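# Fork the switch onto the yellow-taped rack rails

## Task

With the fork, carry the loose (unscrewed) switch onto the pair of rack rails that has yellow tape on it and push it all the way in. The rack is free-standing: it may tilt only a little at most, or the task fails, and it must finish in its original spot.

## Robot and tools

Robot: one six-joint arm (Elite-style, UR-like chain), so every movement argument is a single list for that one arm. It carries a rigid steel lifting fork. The fork has no motor or sensor, no tool number in any command and no tool reading in results. Two flat blades, 240 mm long, 30 mm wide, 8 mm thick and 110 mm apart, point along the tool's -y axis. Their load-bearing faces look along the tool's -z, so the blades are level when tool +z points straight down. A load stays on only by gravity and friction and slides off if the noses dip. A block about 10 cm long juts from the last joint's axis toward fork -y and turns with it.

Tool point (end_effector_position): midway between the tines, halfway along the blades, on the load faces. Blade noses sit 120 mm toward tool -y, the upright back legs 120 mm toward +y. A carried load makes the tool point sag below and tilt away from what you sent; read the reported pose and send a corrected one.

Frame: everything is in the scene frame. Origin on the table top under the arm base, +z up, +y to the left when looking along +x. The base root is at (0, 0, +0.094) m, slightly tilted. Reported positions can be off by a few cm, more at long reach.

execute_actions(actions, cameras): actions is a list of actions, each 0.5 s. An action is a table of 1 to 15 rows, one row per 1/30 s step; if shorter, its last row is held to the end. A row is 6 numbers in [-1, 1]: dx, dy, dz, rx, ry, rz. These are an offset (not a pose) from the Hand target as it was when that action began, along scene axes; rx, ry, rz form one rotation vector turning about the Hand target's position. Scale: 1.0 = 0.6 m or 180 degrees. Every row counts from the action's start, not from the row before; the next action starts from the new Hand target, so repeating an offset moves again. An empty actions list returns all camera images and a full state. cameras: list of names, ["all"], [] or null.

move(target, speed, blend, blocking, cameras): a straight-line path. target is one 6-number row or a list of up to 15 rows, same scale and axes as above; every row is an offset from the Hand target at the move's start, not from the previous row. The whole list must fit in 10 s. speed: m/s, 0.002 to 3.2, default 0.25 (rotation up to twice that in rad/s); one value or one per target. blend: metres, one value or one per target; 0 (default) stops at each point. blocking=false returns after about 0.5 s while the move continues. The path ignores obstacles; faster moves stray and hit harder, and a target beyond a contact presses harder. This arm is stiff, so aiming even slightly past a firm contact may fault. Keep paths away from the arm's own base, or the shoulder posture may flip. Result adds a "move:" line: done (at rest within 3 mm and 2 degrees), off_target, moving, held, fault, plus limits=paced (pose clipped) or limits=held (steps withheld). done does not mean no contact.

wait(seconds 0 to 10, cameras): lets time pass holding the last command; a running move carries on. stop(cameras): brakes a running move, needing some distance. zoom_image(camera, region=[x0, y0, x1, y1]) enlarges part of the newest image of cam_head_left, cam_head_right or cam_wrist (all 672x504), region at most 504x504 px. read_manual(section) gives licence text only. finished_scene(scene): scene 1 or 2; irreversible, the goal must hold without the robot.

Control details: each step clamps commanded orientation to within 32 degrees of the measured one. Commands are smoothed, lagging about 0.15 s. Joint target speed caps: 2.09 rad/s shoulders, 2.62 elbow, 3.14 wrists. The Hand target line is your last command after clipping; new offsets start from it. The tool point often rests short of it; waiting won't fix that, so send the remaining gap as an offset. To end a push, command back past the tool point. Near the first joint's axis, tiny tool motions can swing the whole arm.

Results: tool pose (m, quat wxyz), velocities (m/s, rad/s), Hand target, joint positions (URDF order), joint torques (total drive output incl. arm weight, noisy, offset; positive toward larger joint angle). "within noise" velocities omit end-effector speeds. Camera calibration (K, distortion, T_world_to_cam) is given per camera; fixed cameras may have shifted up to about 2.3 degrees / 9 mm.

Avoid: contact force near 150 N (plus or minus 25) or joint torque reaching 293, 293, 133, 49.8, 49.8, 49.8 N m (shoulder pan to wrist 3) causes a 10 s stop. Motors warn at 70 °C (MOTOR HOT) and brake at 85 °C for 30 to 60 s; holding loads, stretching out or pushing at unreachable poses heats them. Don't drop the switch, release it moving, slam, or hit fixed/heavy things; anything leaving the table fails. Loose items may get small random nudges. Thinking time keeps the scene running.

Each tool is called in YAML: its name, and indented under it one key for each argument.

## Session

execute_actions:
  actions: []

Scene clock: 0.00 s.
end_effector_position=(+0.6600, +0.2529, +0.3169) end_effector_quat_wxyz=(+0.049, +0.971, +0.235, +0.002)
Joint positions: [3.144 -1.402 1.911 -2.097 -1.658 1.049]
Joint velocities: within noise
Joint torques (N m): no reading
Hand target: +0.6600, +0.2529, +0.3169; +0.049, +0.971, +0.235, +0.002

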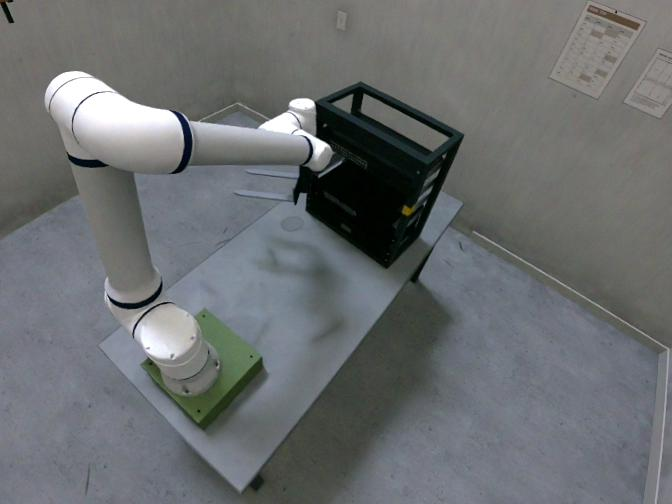

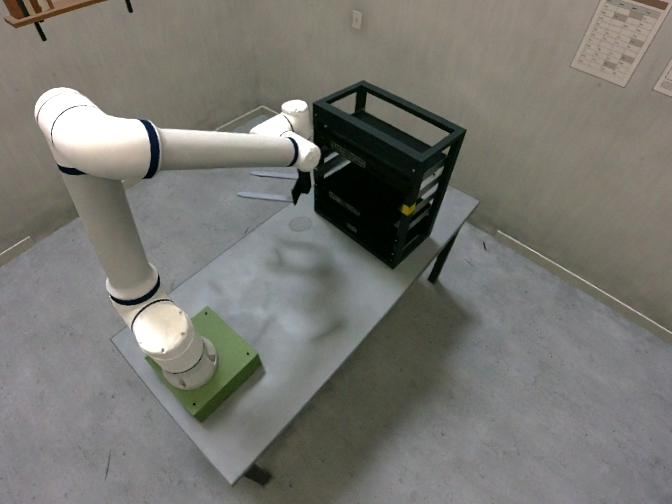

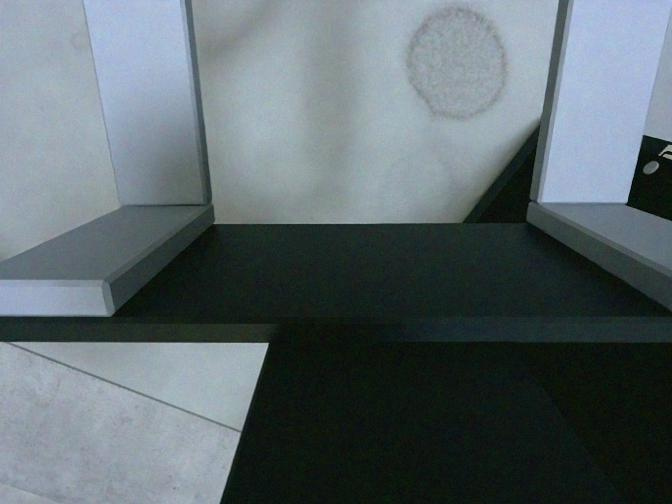

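zoom_image:
  camera: "cam_head_right"
  region: [230, 70, 490, 280]

zoom_image:
  camera: "cam_head_left"
  region: [230, 70, 490, 280]

zoom_image:
  camera: "cam_head_right"
  region: [300, 130, 450, 270]

Scaled by 1.938.

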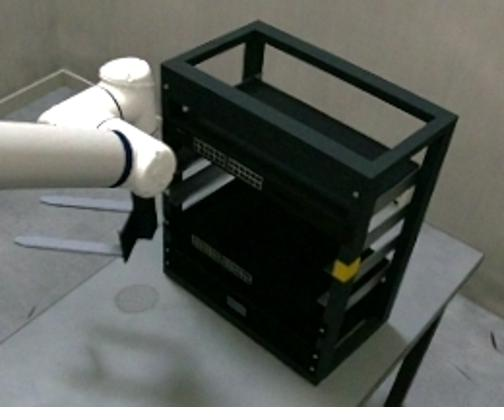

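Scaled by 1.938.

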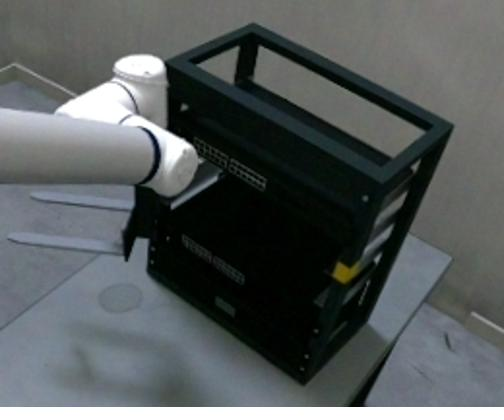

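Scaled by 3.360.

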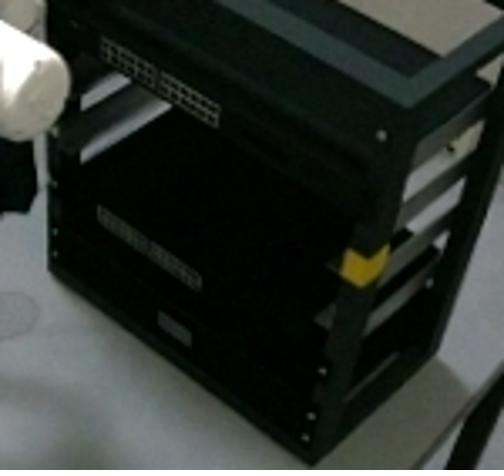

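move:
  target:
    - [-0.267,-0.4215,0.305,0.0275,-0.0252,-0.6505]
  speed: 0.5
  cameras: ["cam_head_right"]

move:
  target: [0.083,0,0.22,0,-0.45,0]
  speed: 0.5
  cameras: ["all"]

Scene clock: 37.70 s.
end_effector_position=(+0.4998, +0.0000, +0.4998) end_effector_quat_wxyz=(+0.000, +0.708, -0.707, +0.000)
Joint positions: [2.658 -2.228 2.195 -1.523 -1.571 2.61]
Joint torques (N m): [-20.49 -12.01 -101.84 -4.87 -1.71 3.52]
Hand target: +0.4998, +0.0000, +0.4999; +0.000, +0.708, -0.707, +0.000
Off the commanded pose: 0.000 m, 0 deg.
move: done
Images, in order (width x height): cam_head_right 672x504.

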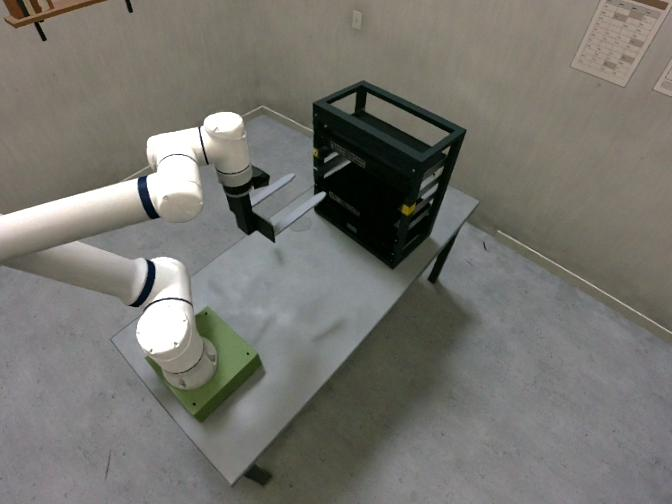

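Scene clock: 40.90 s.
end_effector_position=(+0.5495, +0.0000, +0.6319) end_effector_quat_wxyz=(-0.459, +0.538, -0.537, +0.459)
Joint positions: [2.34 -1.948 2.842 -3.78 -0.737 2.957]
Joint torques (N m): [10.95 12.81 -71.52 -8.96 -1.11 3.27]
Hand target: +0.5496, +0.0000, +0.6319; -0.459, +0.538, -0.537, +0.459
Off the commanded pose: 0.000 m, 0 deg.
move: done
camera_calibration:
cam_wrist: T_world_to_cam=[[0.0253199, -0.99955, -0.0160819, 0.00573942], [-0.489287, 0.00163743, -0.872121, 0.691323], [0.871755, 0.0299506, -0.489025, -0.0756151], [0, 0, 0, 1]] pos_world=[0.404028, 0.00686956, 0.566033]

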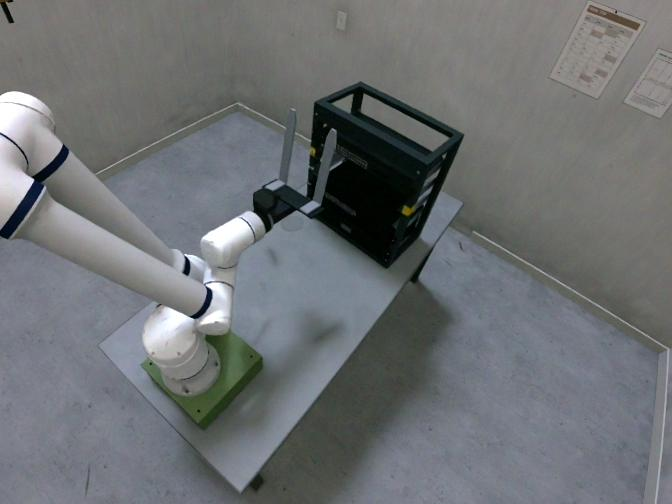

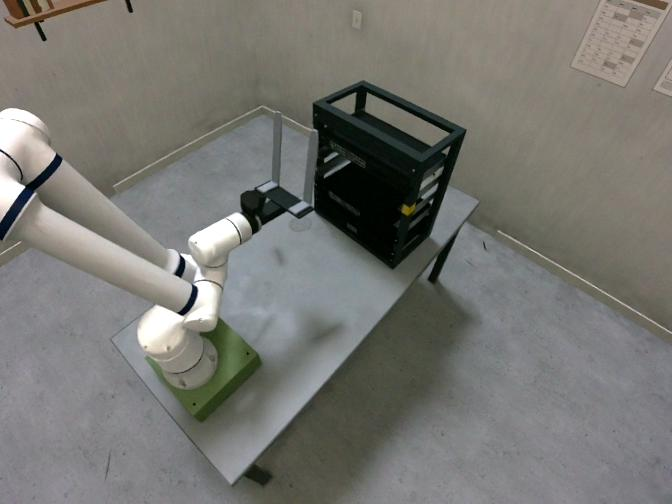

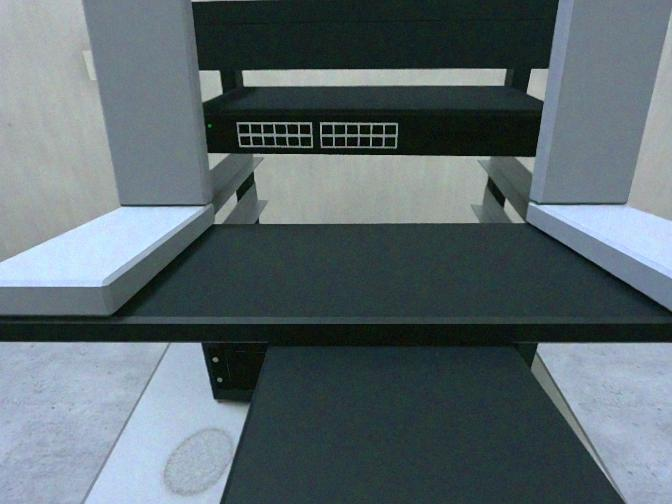

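move:
  target: [0,0,-0.3,0,0,0]
  cameras: ["cam_wrist"]

zoom_image:
  camera: "cam_wrist"
  region: [180, 0, 580, 230]

move:
  target: [0,-0.3,0.05,0,0,0]
  cameras: ["cam_wrist"]

zoom_image:
  camera: "cam_wrist"
  region: [180, 0, 580, 230]

move:
  target: [0,0.6,0.0,0,0,0]
  cameras: ["cam_wrist"]

zoom_image:
  camera: "cam_wrist"
  region: [180, 0, 580, 230]

Scene clock: 47.30 s.
end_effector_position=(+0.5493, +0.0003, +0.6177) end_effector_quat_wxyz=(-0.458, +0.540, -0.538, +0.458)
Joint positions: [2.336 -1.9 2.859 -3.837 -0.734 2.95]
Joint torques (N m): [10.04 -15.91 -68.22 -3.86 -0.72 3.21]
Hand target: +0.5493, +0.0003, +0.6177; -0.458, +0.540, -0.538, +0.458 (not the last commanded pose)
Off the commanded pose: 0.166 m, 0 deg.
move: held (a check stopped the path); limits=held
pose unreachable: on one or more control steps of this call, first in action 0 (counted from 0), an arm could not follow its commanded pose, so it was not sent that pose on those steps. It may still have moved: this result reports where it is.
cause: moving toward the commanded pose would bring two parts of the arm too close to each other (joints 3 (elbow) and 4 (wrist 1) lie between them).
camera_calibration:
cam_wrist: T_world_to_cam=[[0.0259933, -0.999529, -0.0162906, 0.00557728], [-0.493767, 0.00133222, -0.869593, 0.679727], [0.869205, 0.0306474, -0.4935, -0.0782954], [0, 0, 0, 1]] pos_world=[0.403537, 0.00706865, 0.552538]
Images, in order (width x height): cam_wrist 672x504.

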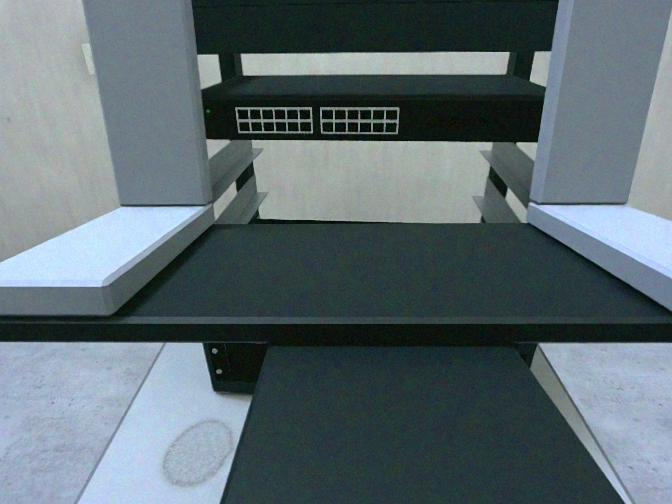

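Scaled by 1.260.

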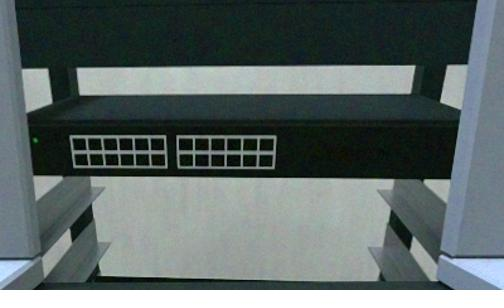

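Scene clock: 49.03 s.
end_effector_position=(+0.5494, -0.1797, +0.6477) end_effector_quat_wxyz=(-0.458, +0.539, -0.538, +0.458) end_effector_velocity=(+0.000, +0.000, +0.000) end_effector_angular_velocity=(+0.002, +0.001, +0.000)
Joint positions: [1.904 -1.906 2.742 -3.415 -0.333 2.61]
Joint velocities: [0 -0.001 0 0.005 0 -0.002]
Joint torques (N m): [-22.89 -21.55 -73.4 -2.76 5.72 -1.95]
Hand target: +0.5493, -0.1797, +0.6477; -0.458, +0.540, -0.538, +0.458
Off the commanded pose: 0.000 m, 0 deg.
move: done
camera_calibration:
cam_wrist: T_world_to_cam=[[0.0257779, -0.999535, -0.0162692, -0.173676], [-0.49338, 0.00143349, -0.869813, 0.706043], [0.869432, 0.0304489, -0.493114, -0.0583272], [0, 0, 0, 1]] pos_world=[0.403536, -0.172831, 0.582537]
Images, in order (width x height): cam_wrist 672x504.

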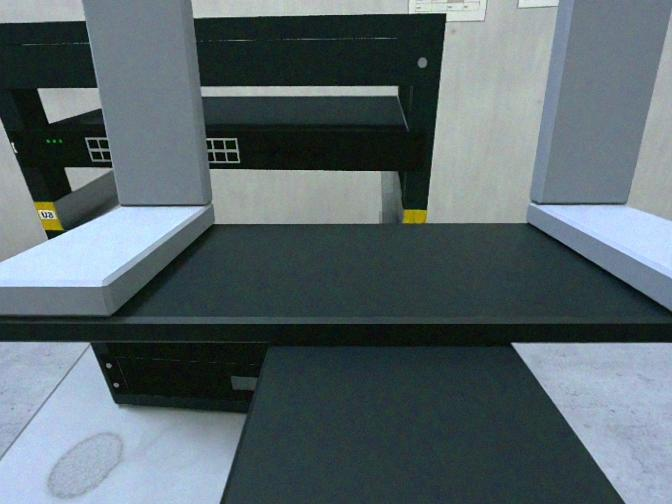

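Scaled by 1.260.

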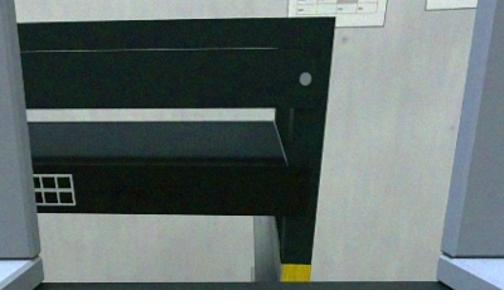

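Scene clock: 51.47 s.
end_effector_position=(+0.5493, +0.1802, +0.6478) end_effector_quat_wxyz=(-0.458, +0.540, -0.538, +0.458)
Joint positions: [3.184 -1.77 2.704 -3.901 -1.564 3.146]
Joint torques (N m): [9.51 -5.86 -72.05 -11.33 -2.02 3.44]
Hand target: +0.5493, +0.1803, +0.6477; -0.458, +0.540, -0.538, +0.458
Off the commanded pose: 0.000 m, 0 deg.
move: done
camera_calibration:
cam_wrist: T_world_to_cam=[[0.026127, -0.999526, -0.0162535, 0.185809], [-0.493842, 0.00123117, -0.869551, 0.705638], [0.869159, 0.0307454, -0.493576, -0.0688233], [0, 0, 0, 1]] pos_world=[0.403437, 0.186969, 0.582638]
Images, in order (width x height): cam_wrist 672x504.

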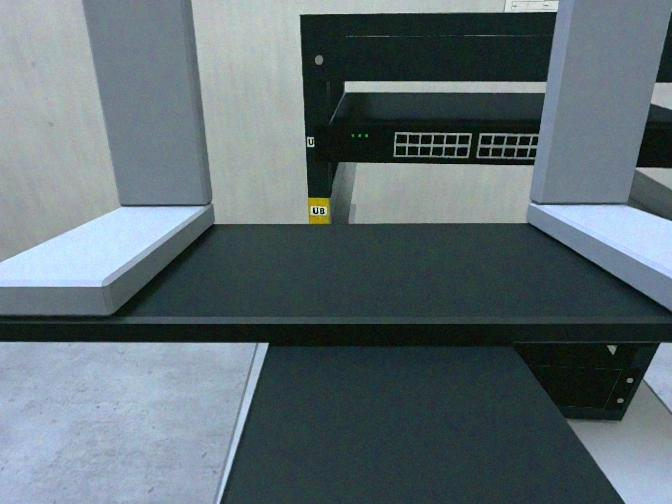

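Scaled by 1.260.

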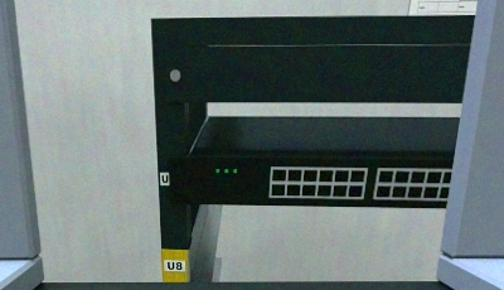

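move:
  target:
    - [-0.08,-0.3,-0.2,0,0.45,0]
  speed: 0.5

move:
  target:
    - [0.1,-0.015,-0.185,0,0,-0.01]
  speed: 0.3
  cameras: ["all"]

zoom_image:
  camera: "cam_head_right"
  region: [230, 70, 490, 280]

Scene clock: 115.27 s.
end_effector_position=(+0.5013, +0.0003, +0.5278) end_effector_quat_wxyz=(+0.001, +0.708, -0.707, -0.002)
Joint positions: [2.663 -2.217 2.14 -1.474 -1.573 2.615]
Joint torques (N m): [10.22 14.76 -101.95 -4.98 -1.63 3.19]
Hand target: +0.5013, +0.0003, +0.5277; +0.001, +0.708, -0.707, -0.003
Off the commanded pose: 0.000 m, 0 deg.
move: done

Scene clock: 116.47 s.
end_effector_position=(+0.5612, -0.0087, +0.4169) end_effector_quat_wxyz=(+0.001, +0.696, -0.718, -0.003)
Joint positions: [2.733 -2.069 2.275 -1.756 -1.571 2.716]
Joint torques (N m): [9.25 3.39 -76.89 -10.24 -1.64 3.47]
Hand target: +0.5613, -0.0087, +0.4167; +0.001, +0.696, -0.718, -0.003
Off the commanded pose: 0.000 m, 0 deg.
move: done
camera_calibration:
cam_wrist: T_world_to_cam=[[-0.0433865, -0.99866, -0.0282121, 0.0369448], [-0.93563, 0.0307143, 0.351644, 0.250082], [-0.350306, 0.0416526, -0.935709, 0.681362], [0, 0, 0, 1]] pos_world=[0.474272, 0.000833712, 0.550659]

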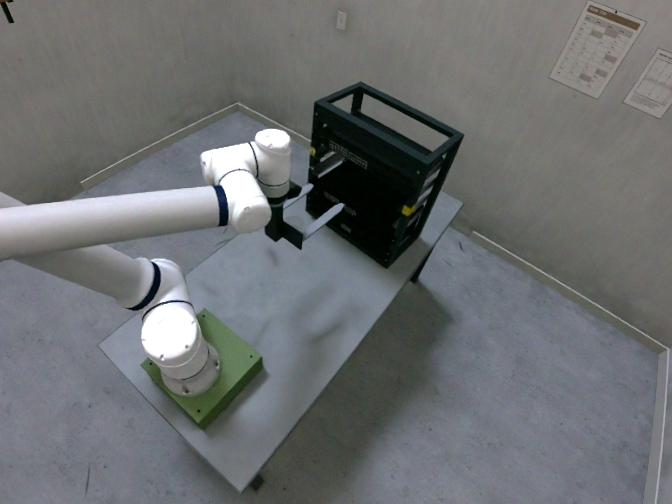

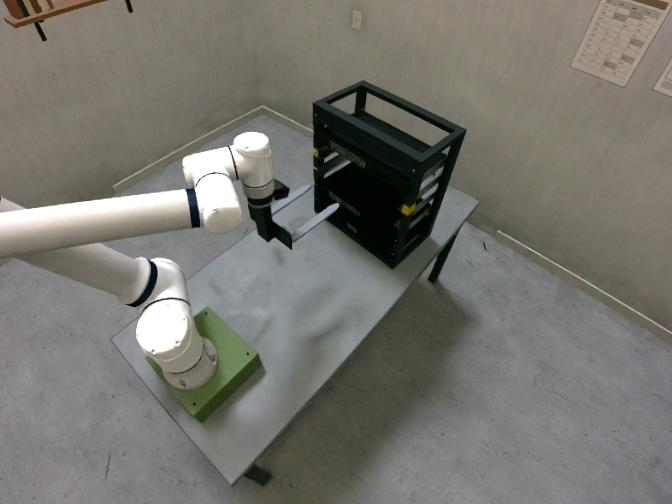

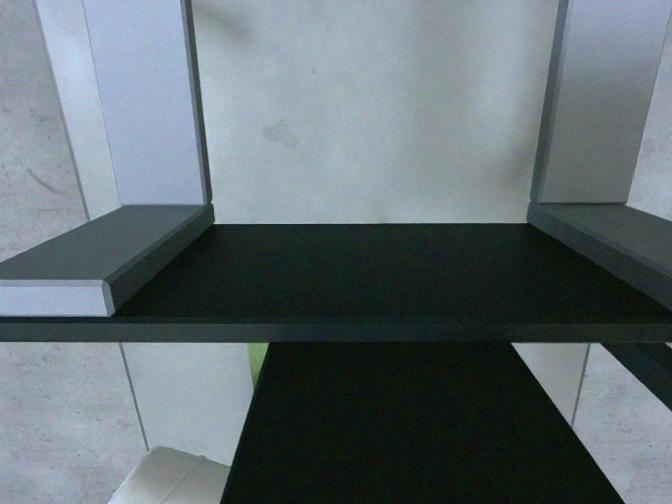

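Scaled by 1.938.

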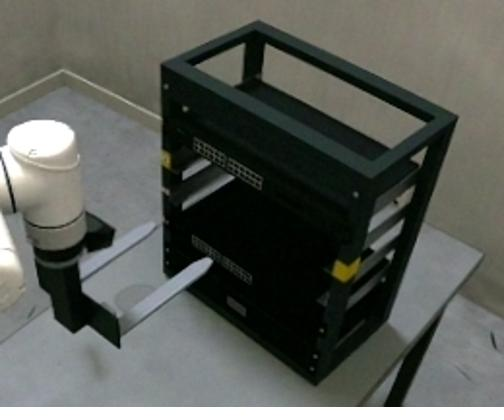

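move:
  target: [0.563,-0.0175,0.006,0,0,0]
  speed: 0.2
  cameras: ["all"]

zoom_image:
  camera: "cam_head_right"
  region: [230, 70, 490, 280]

zoom_image:
  camera: "cam_head_left"
  region: [230, 70, 490, 280]

Scene clock: 127.40 s.
end_effector_position=(+0.8989, -0.0192, +0.4203) end_effector_quat_wxyz=(+0.001, +0.696, -0.718, -0.003)
Joint positions: [2.927 -1.438 1.772 -1.885 -1.567 2.91]
Joint torques (N m): [9.76 -61.95 -98.71 -5.14 -1.92 3.44]
Hand target: +0.8991, -0.0192, +0.4203; +0.001, +0.696, -0.718, -0.003
Off the commanded pose: 0.000 m, 0 deg.
move: done
camera_calibration:
cam_wrist: T_world_to_cam=[[-0.0433865, -0.99866, -0.0282121, 0.0412093], [-0.93563, 0.0307143, 0.351644, 0.565136], [-0.350306, 0.0416526, -0.935709, 0.803373], [0, 0, 0, 1]] pos_world=[0.811972, -0.00966629, 0.554159]

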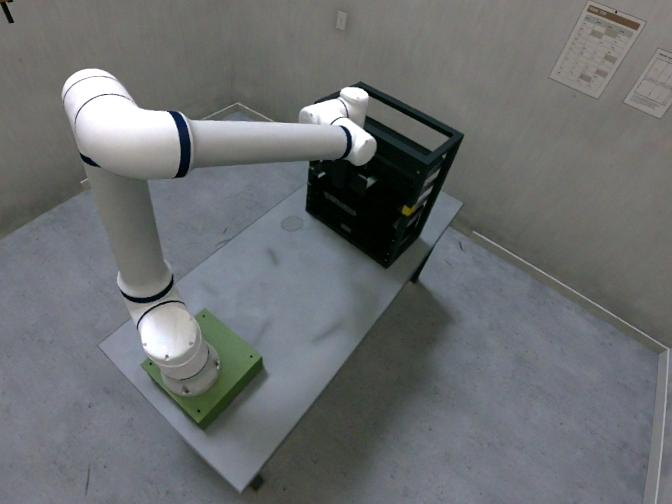

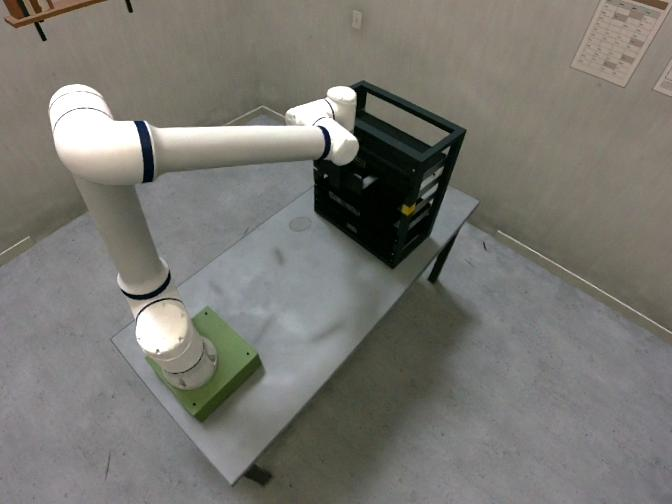

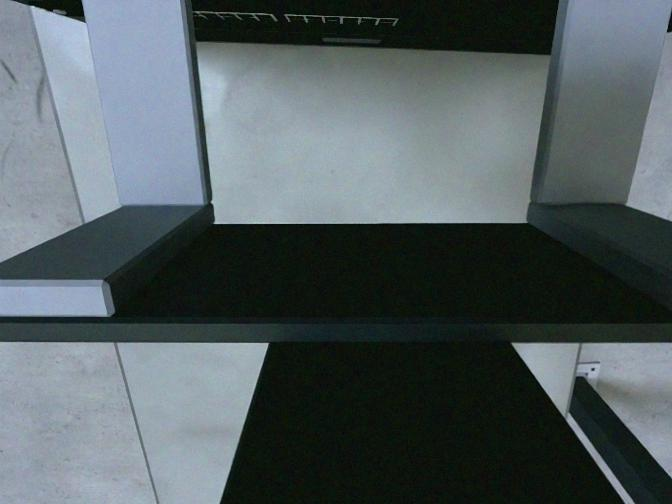

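Scaled by 1.938.

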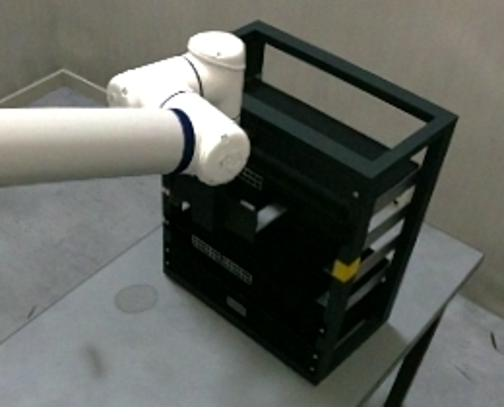

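Scaled by 1.938.

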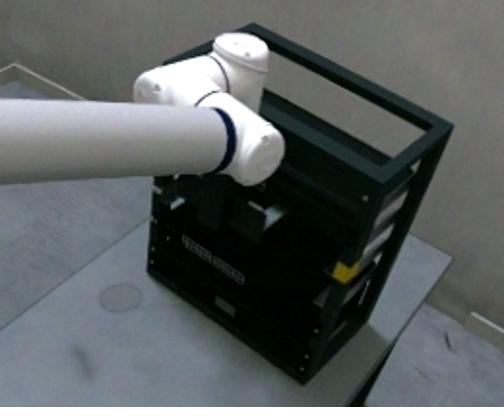

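zoom_image:
  camera: "cam_wrist"
  region: [0, 0, 340, 100]

zoom_image:
  camera: "cam_wrist"
  region: [332, 0, 672, 100]

zoom_image:
  camera: "cam_head_right"
  region: [300, 190, 410, 280]

Scaled by 1.482.

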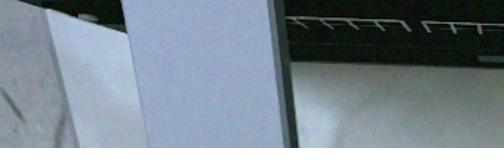

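Scaled by 1.482.

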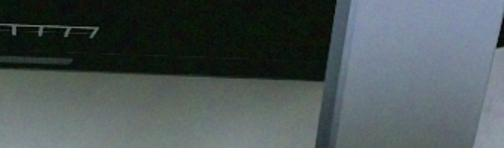

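Scaled by 4.582.

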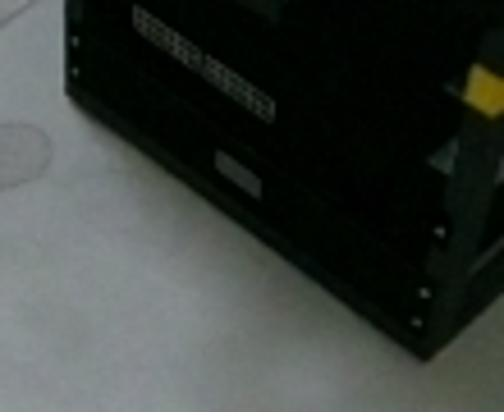

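move:
  target: [0.01,-0.001,0.01,0,0,-0.0072]
  speed: 0.05

move:
  target: [0,0,0.01,0,0,0]
  speed: 0.03

move:
  target: [0,0,0.01,0,0,0]
  speed: 0.03

move:
  target: [0,0,0.01,0,0,0]
  speed: 0.03
  cameras: ["all"]

zoom_image:
  camera: "cam_head_right"
  region: [230, 70, 490, 280]

Scene clock: 164.80 s.
end_effector_position=(+0.9050, -0.0198, +0.4263) end_effector_quat_wxyz=(+0.001, +0.688, -0.725, -0.003)
Joint positions: [2.932 -1.431 1.753 -1.873 -1.567 2.938]
Joint torques (N m): [9.01 -61.24 -99.43 -5.22 2.11 3.31]
Hand target: +0.9051, -0.0198, +0.4263; +0.001, +0.688, -0.726, -0.003
Off the commanded pose: 0.000 m, 0 deg.
move: done

Scene clock: 165.53 s.
end_effector_position=(+0.9051, -0.0198, +0.4321) end_effector_quat_wxyz=(+0.001, +0.688, -0.726, -0.003)
Joint positions: [2.932 -1.434 1.746 -1.863 -1.567 2.939]
Joint torques (N m): [7.85 -89.95 -99.01 -5.39 1.85 3.37]
Hand target: +0.9051, -0.0198, +0.4323; +0.001, +0.688, -0.726, -0.003
Off the commanded pose: 0.000 m, 0 deg.
move: done

Scene clock: 166.27 s.
end_effector_position=(+0.9051, -0.0198, +0.4381) end_effector_quat_wxyz=(+0.001, +0.688, -0.726, -0.003)
Joint positions: [2.932 -1.437 1.738 -1.852 -1.567 2.939]
Joint torques (N m): [-1.28 -91.26 -98.52 -5.37 1.66 2.02]
Hand target: +0.9051, -0.0198, +0.4383; +0.001, +0.688, -0.726, -0.003
Off the commanded pose: 0.000 m, 0 deg.
move: done

Scene clock: 167.00 s.
end_effector_position=(+0.9050, -0.0198, +0.4439) end_effector_quat_wxyz=(+0.001, +0.688, -0.726, -0.003) end_effector_velocity=(+0.001, +0.000, +0.006) end_effector_angular_velocity=(-0.002, -0.006, +0.000)
Joint positions: [2.932 -1.439 1.73 -1.841 -1.567 2.939]
Joint velocities: [0 -0.003 -0.005 0.001 0 -0.001]
Joint torques (N m): [-14.2 -125.85 -142.94 -19.05 2.27 -1.54]
Hand target: +0.9051, -0.0198, +0.4443; +0.001, +0.688, -0.726, -0.003
Off the commanded pose: 0.000 m, 0 deg.
move: done
camera_calibration:
cam_wrist: T_world_to_cam=[[-0.0659716, -0.99742, -0.0282888, 0.0620674], [-0.934549, 0.0518286, 0.352039, 0.561882], [-0.349665, 0.0496618, -0.935558, 0.827108], [0, 0, 0, 1]] pos_world=[0.818412, -0.00828998, 0.577759]

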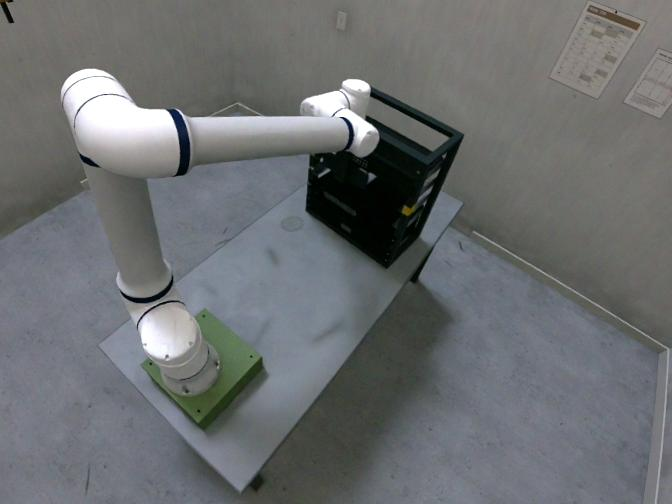

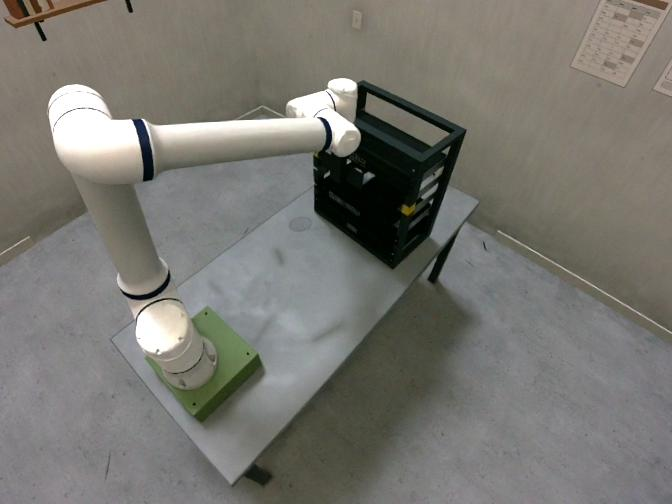

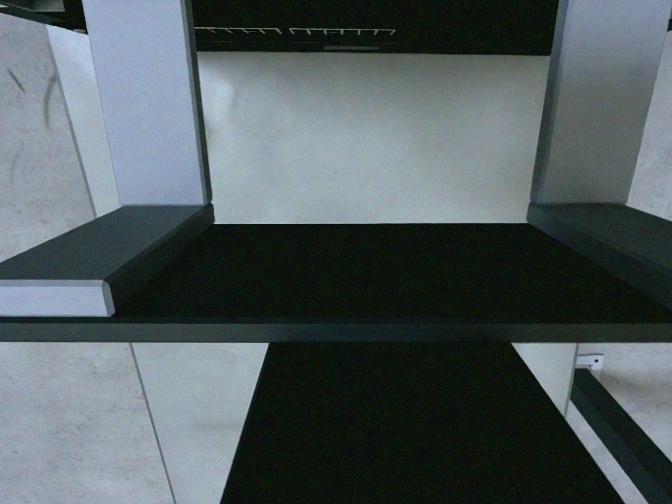

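Scaled by 1.938.

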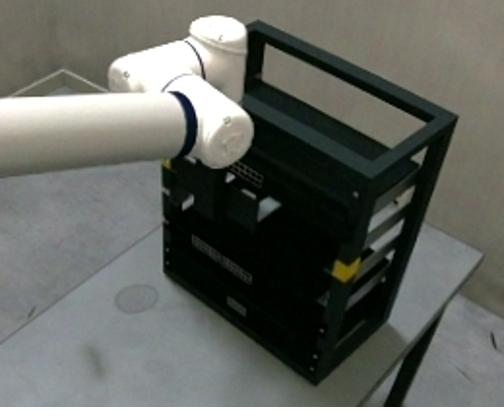

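move:
  target: [0,0,0.005,0,0,0]
  speed: 0.02

move:
  target: [0,0,0.006,0,0,0]
  speed: 0.02
  cameras: ["all"]

zoom_image:
  camera: "cam_head_right"
  region: [230, 70, 490, 280]

Scene clock: 171.07 s.
end_effector_position=(+0.9051, -0.0198, +0.4472) end_effector_quat_wxyz=(+0.001, +0.688, -0.726, -0.003)
Joint positions: [2.932 -1.441 1.726 -1.836 -1.567 2.939]
Joint torques (N m): [-14.98 -126.8 -142.36 -18.64 3.58 -2.03]
Hand target: +0.9051, -0.0198, +0.4473; +0.001, +0.688, -0.726, -0.003
Off the commanded pose: 0.000 m, 0 deg.
move: done

Scene clock: 171.77 s.
end_effector_position=(+0.9051, -0.0198, +0.4508) end_effector_quat_wxyz=(+0.001, +0.688, -0.726, -0.003)
Joint positions: [2.932 -1.442 1.721 -1.83 -1.567 2.939]
Joint torques (N m): [-16.54 -126.27 -141.77 -18.55 3.7 -2.21]
Hand target: +0.9051, -0.0198, +0.4509; +0.001, +0.688, -0.726, -0.003
Off the commanded pose: 0.000 m, 0 deg.
move: done
camera_calibration:
cam_wrist: T_world_to_cam=[[-0.0659292, -0.997425, -0.028216, 0.0621827], [-0.934662, 0.0518303, 0.351739, 0.559756], [-0.349371, 0.0495623, -0.935673, 0.833296], [0, 0, 0, 1]] pos_world=[0.818412, -0.00828983, 0.584559]

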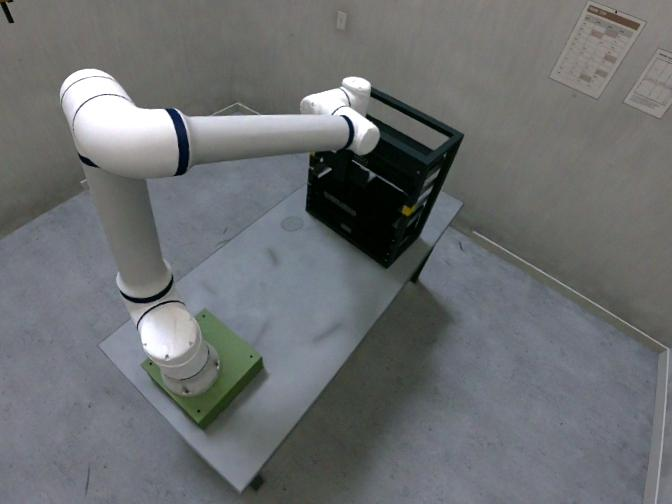

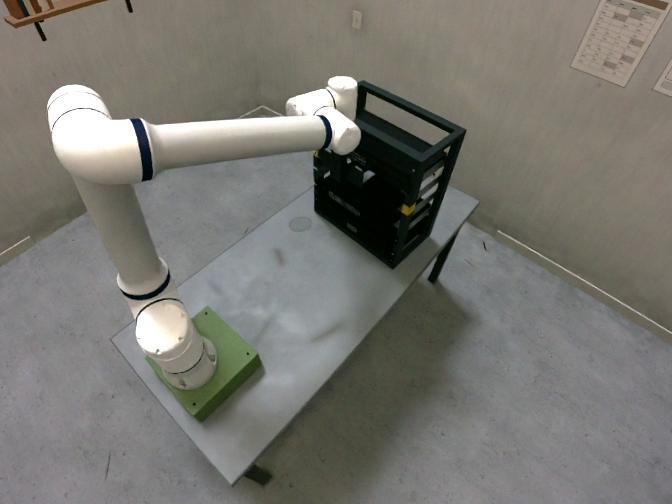

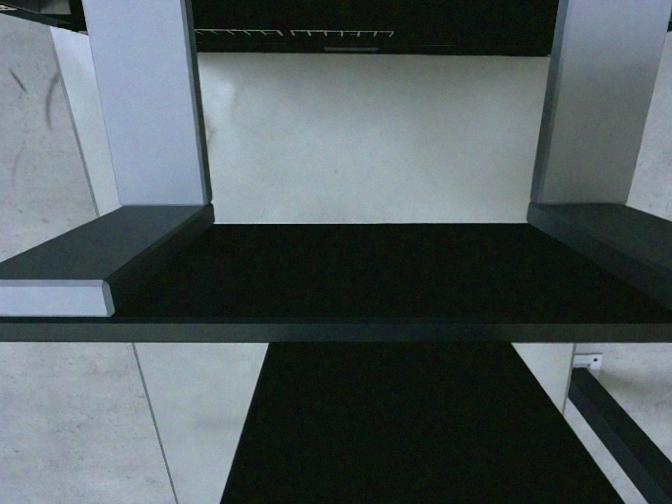

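Scaled by 1.938.

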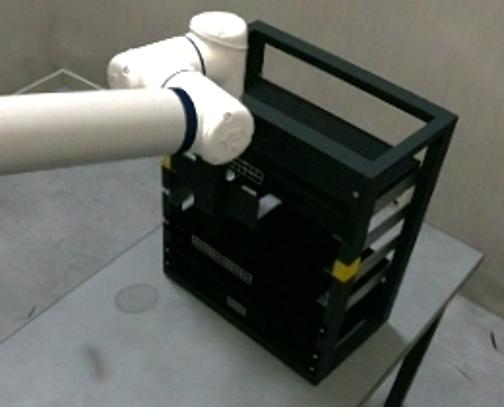

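move:
  target: [-0.475,0.0257,0,0,0,0]
  speed: 0.1
  cameras: ["all"]

zoom_image:
  camera: "cam_head_right"
  region: [230, 70, 490, 280]

zoom_image:
  camera: "cam_head_left"
  region: [230, 70, 490, 280]

Scene clock: 178.07 s.
end_effector_position=(+0.6203, -0.0044, +0.4509) end_effector_quat_wxyz=(+0.001, +0.688, -0.726, -0.003)
Joint positions: [2.807 -1.954 2.154 -1.751 -1.57 2.814]
Joint torques (N m): [-21.12 -61.2 -119.99 -18.3 3.19 -2.1]
Hand target: +0.6201, -0.0044, +0.4509; +0.001, +0.688, -0.726, -0.003
Off the commanded pose: 0.000 m, 0 deg.
move: done
camera_calibration:
cam_wrist: T_world_to_cam=[[-0.0659889, -0.997425, -0.0280882, 0.0587293], [-0.934658, 0.0519312, 0.351735, 0.292694], [-0.349371, 0.0494635, -0.935678, 0.733223], [0, 0, 0, 1]] pos_world=[0.533611, 0.00711027, 0.58476]

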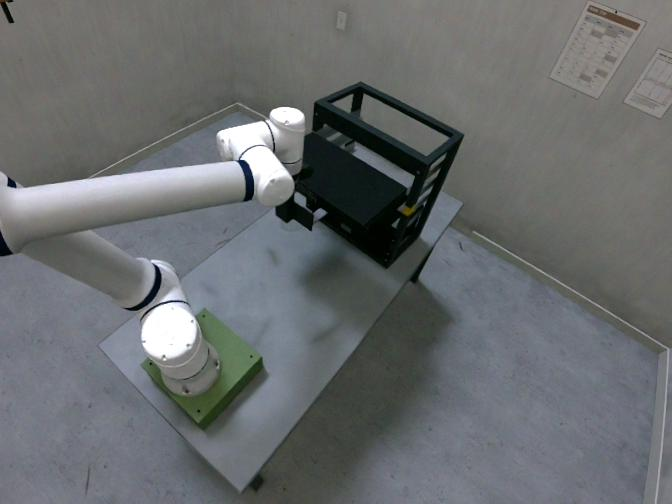

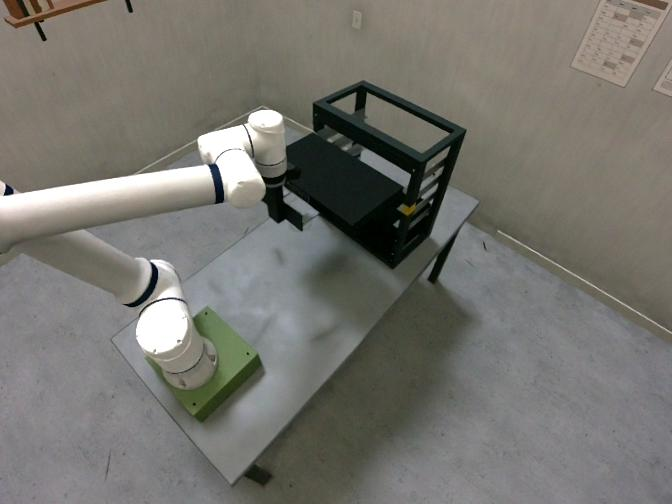

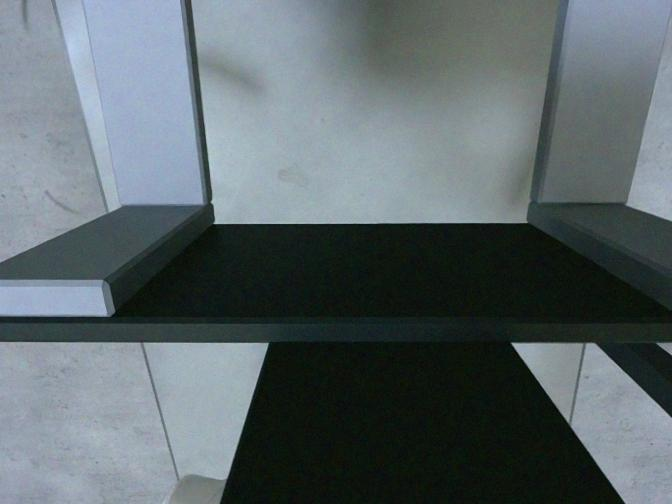

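Scaled by 1.938.

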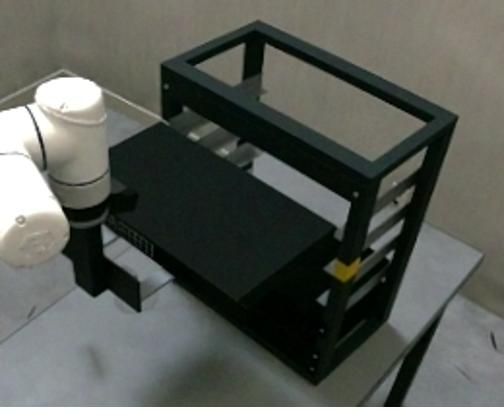

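Scaled by 1.938.

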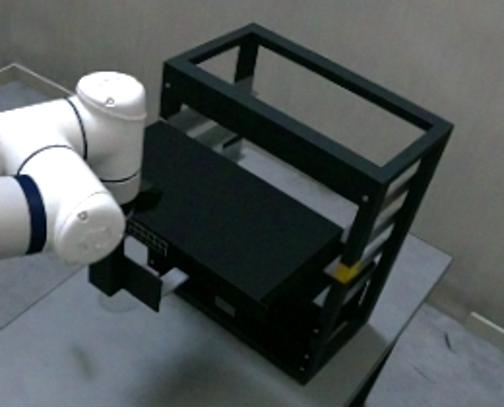

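move:
  target:
    - [0,0,-0.15,0,0,0]
    - [0.4717,-0.0255,-0.15,0,0,0]
  speed: 0.1
  cameras: ["all"]

zoom_image:
  camera: "cam_head_right"
  region: [230, 70, 490, 280]

zoom_image:
  camera: "cam_head_left"
  region: [230, 70, 490, 280]

Scene clock: 192.37 s.
end_effector_position=(+0.9029, -0.0197, +0.3609) end_effector_quat_wxyz=(+0.001, +0.688, -0.726, -0.003)
Joint positions: [2.932 -1.395 1.834 -1.99 -1.567 2.938]
Joint torques (N m): [9.99 -58.79 -177.63 -38.13 4.44 -5.96]
Hand target: +0.9031, -0.0197, +0.3609; +0.001, +0.688, -0.726, -0.003
Off the commanded pose: 0.000 m, 0 deg.
move: done
camera_calibration:
cam_wrist: T_world_to_cam=[[-0.0659244, -0.997425, -0.0282243, 0.0596103], [-0.934695, 0.0518276, 0.351651, 0.589444], [-0.349283, 0.0495635, -0.935706, 0.748479], [0, 0, 0, 1]] pos_world=[0.816311, -0.00818983, 0.494759]

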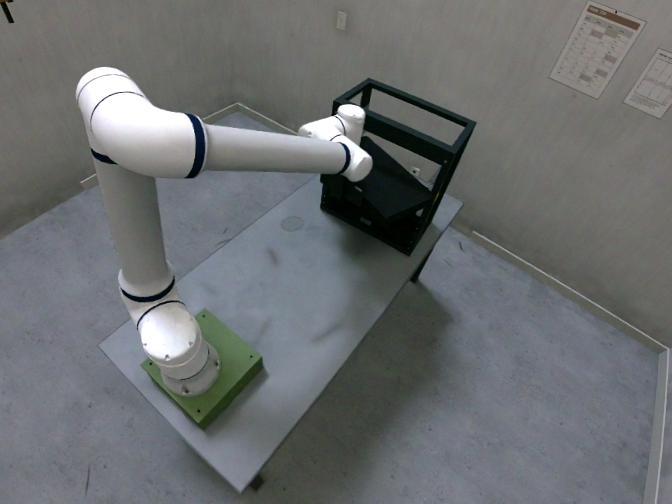

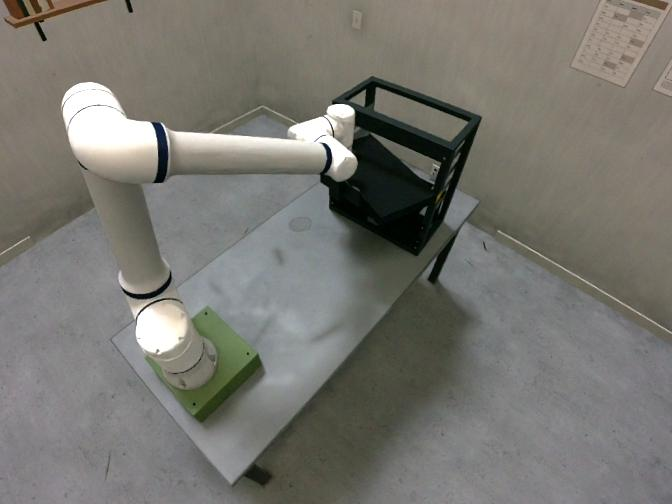

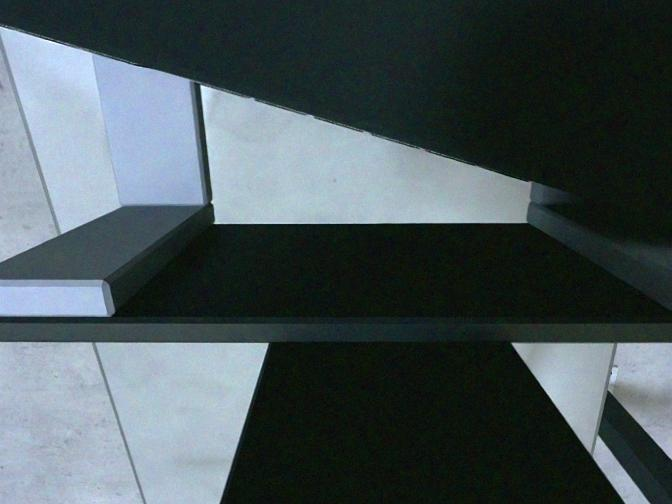

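Scaled by 1.938.

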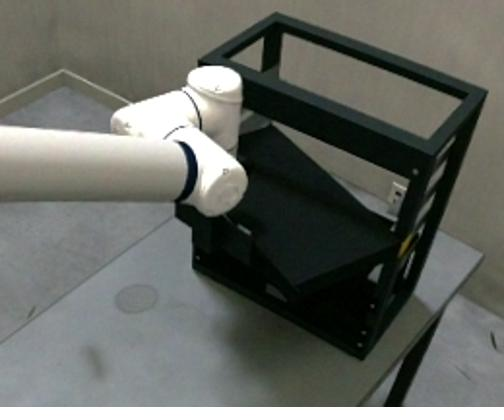

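Scaled by 1.938.

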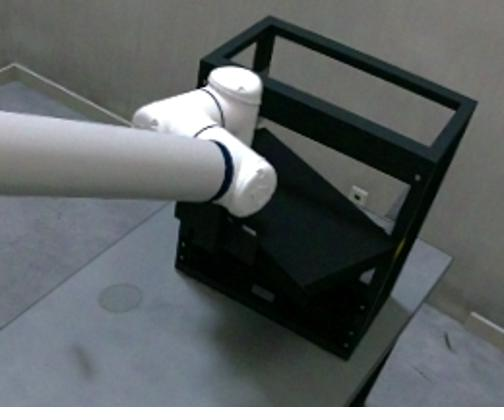

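move:
  target: [-0.1,0.0055,0,0,0,0]
  speed: 0.05
  cameras: ["all"]

zoom_image:
  camera: "cam_head_right"
  region: [270, 70, 500, 270]

zoom_image:
  camera: "cam_head_left"
  region: [270, 70, 500, 270]

Scene clock: 198.20 s.
end_effector_position=(+0.8433, -0.0164, +0.3609) end_effector_quat_wxyz=(+0.001, +0.688, -0.726, -0.003)
Joint positions: [2.915 -1.491 1.943 -2.003 -1.567 2.921]
Joint torques (N m): [-22.14 -113.87 -109.93 -21.84 -1.62 -2.34]
Hand target: +0.8431, -0.0164, +0.3609; +0.001, +0.688, -0.726, -0.003
Off the commanded pose: 0.000 m, 0 deg.
move: done
camera_calibration:
cam_wrist: T_world_to_cam=[[-0.06593, -0.997425, -0.0282222, 0.058976], [-0.934695, 0.0518336, 0.351651, 0.533565], [-0.349283, 0.0495636, -0.935706, 0.727498], [0, 0, 0, 1]] pos_world=[0.756711, -0.00488983, 0.494759]

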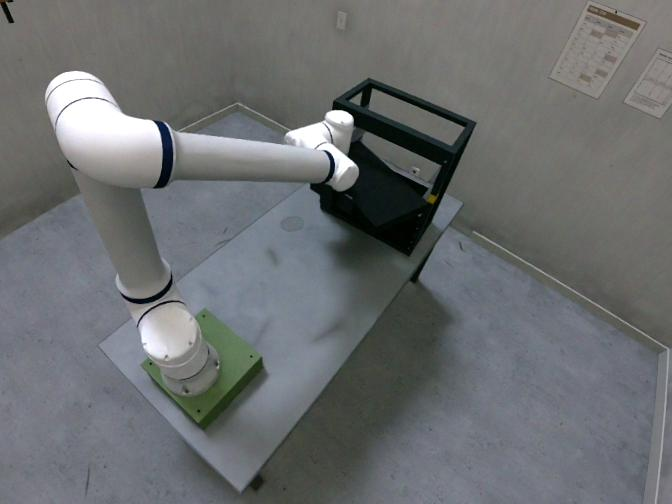

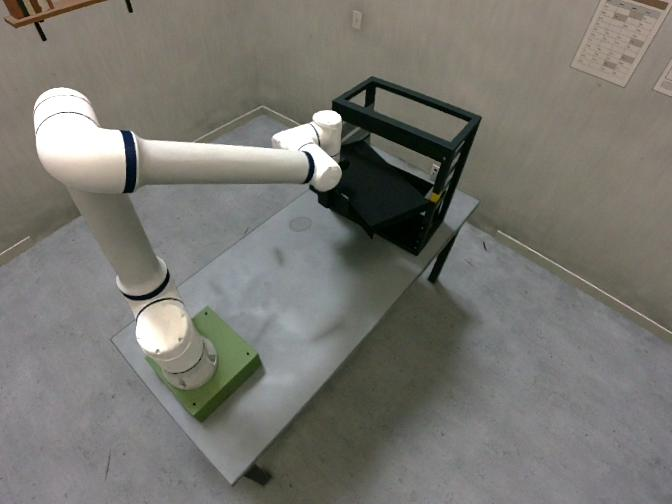

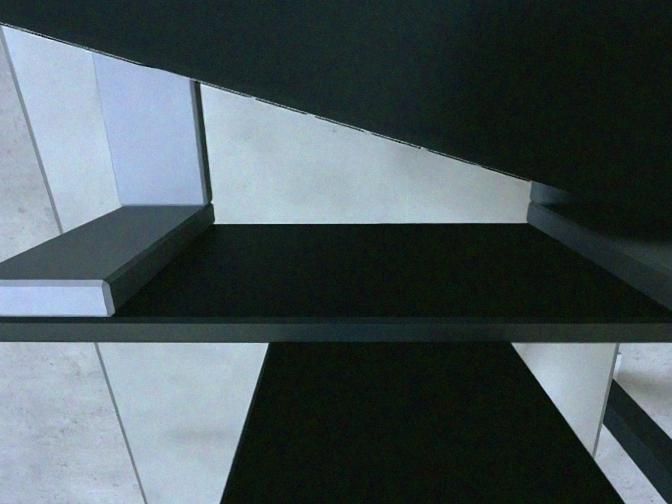

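Scaled by 2.191.

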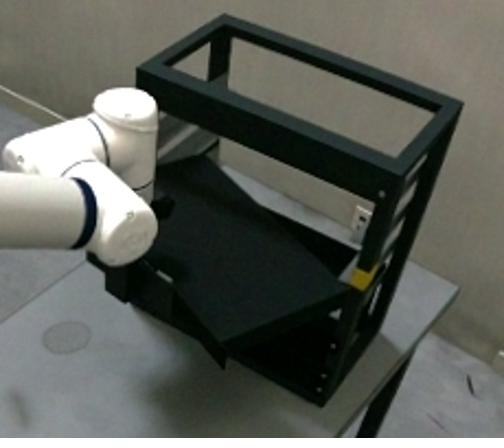

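Scaled by 2.191.

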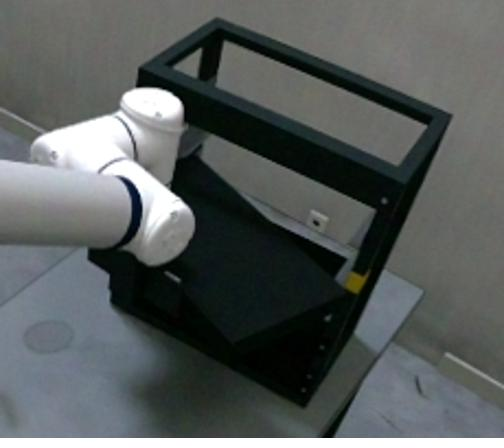

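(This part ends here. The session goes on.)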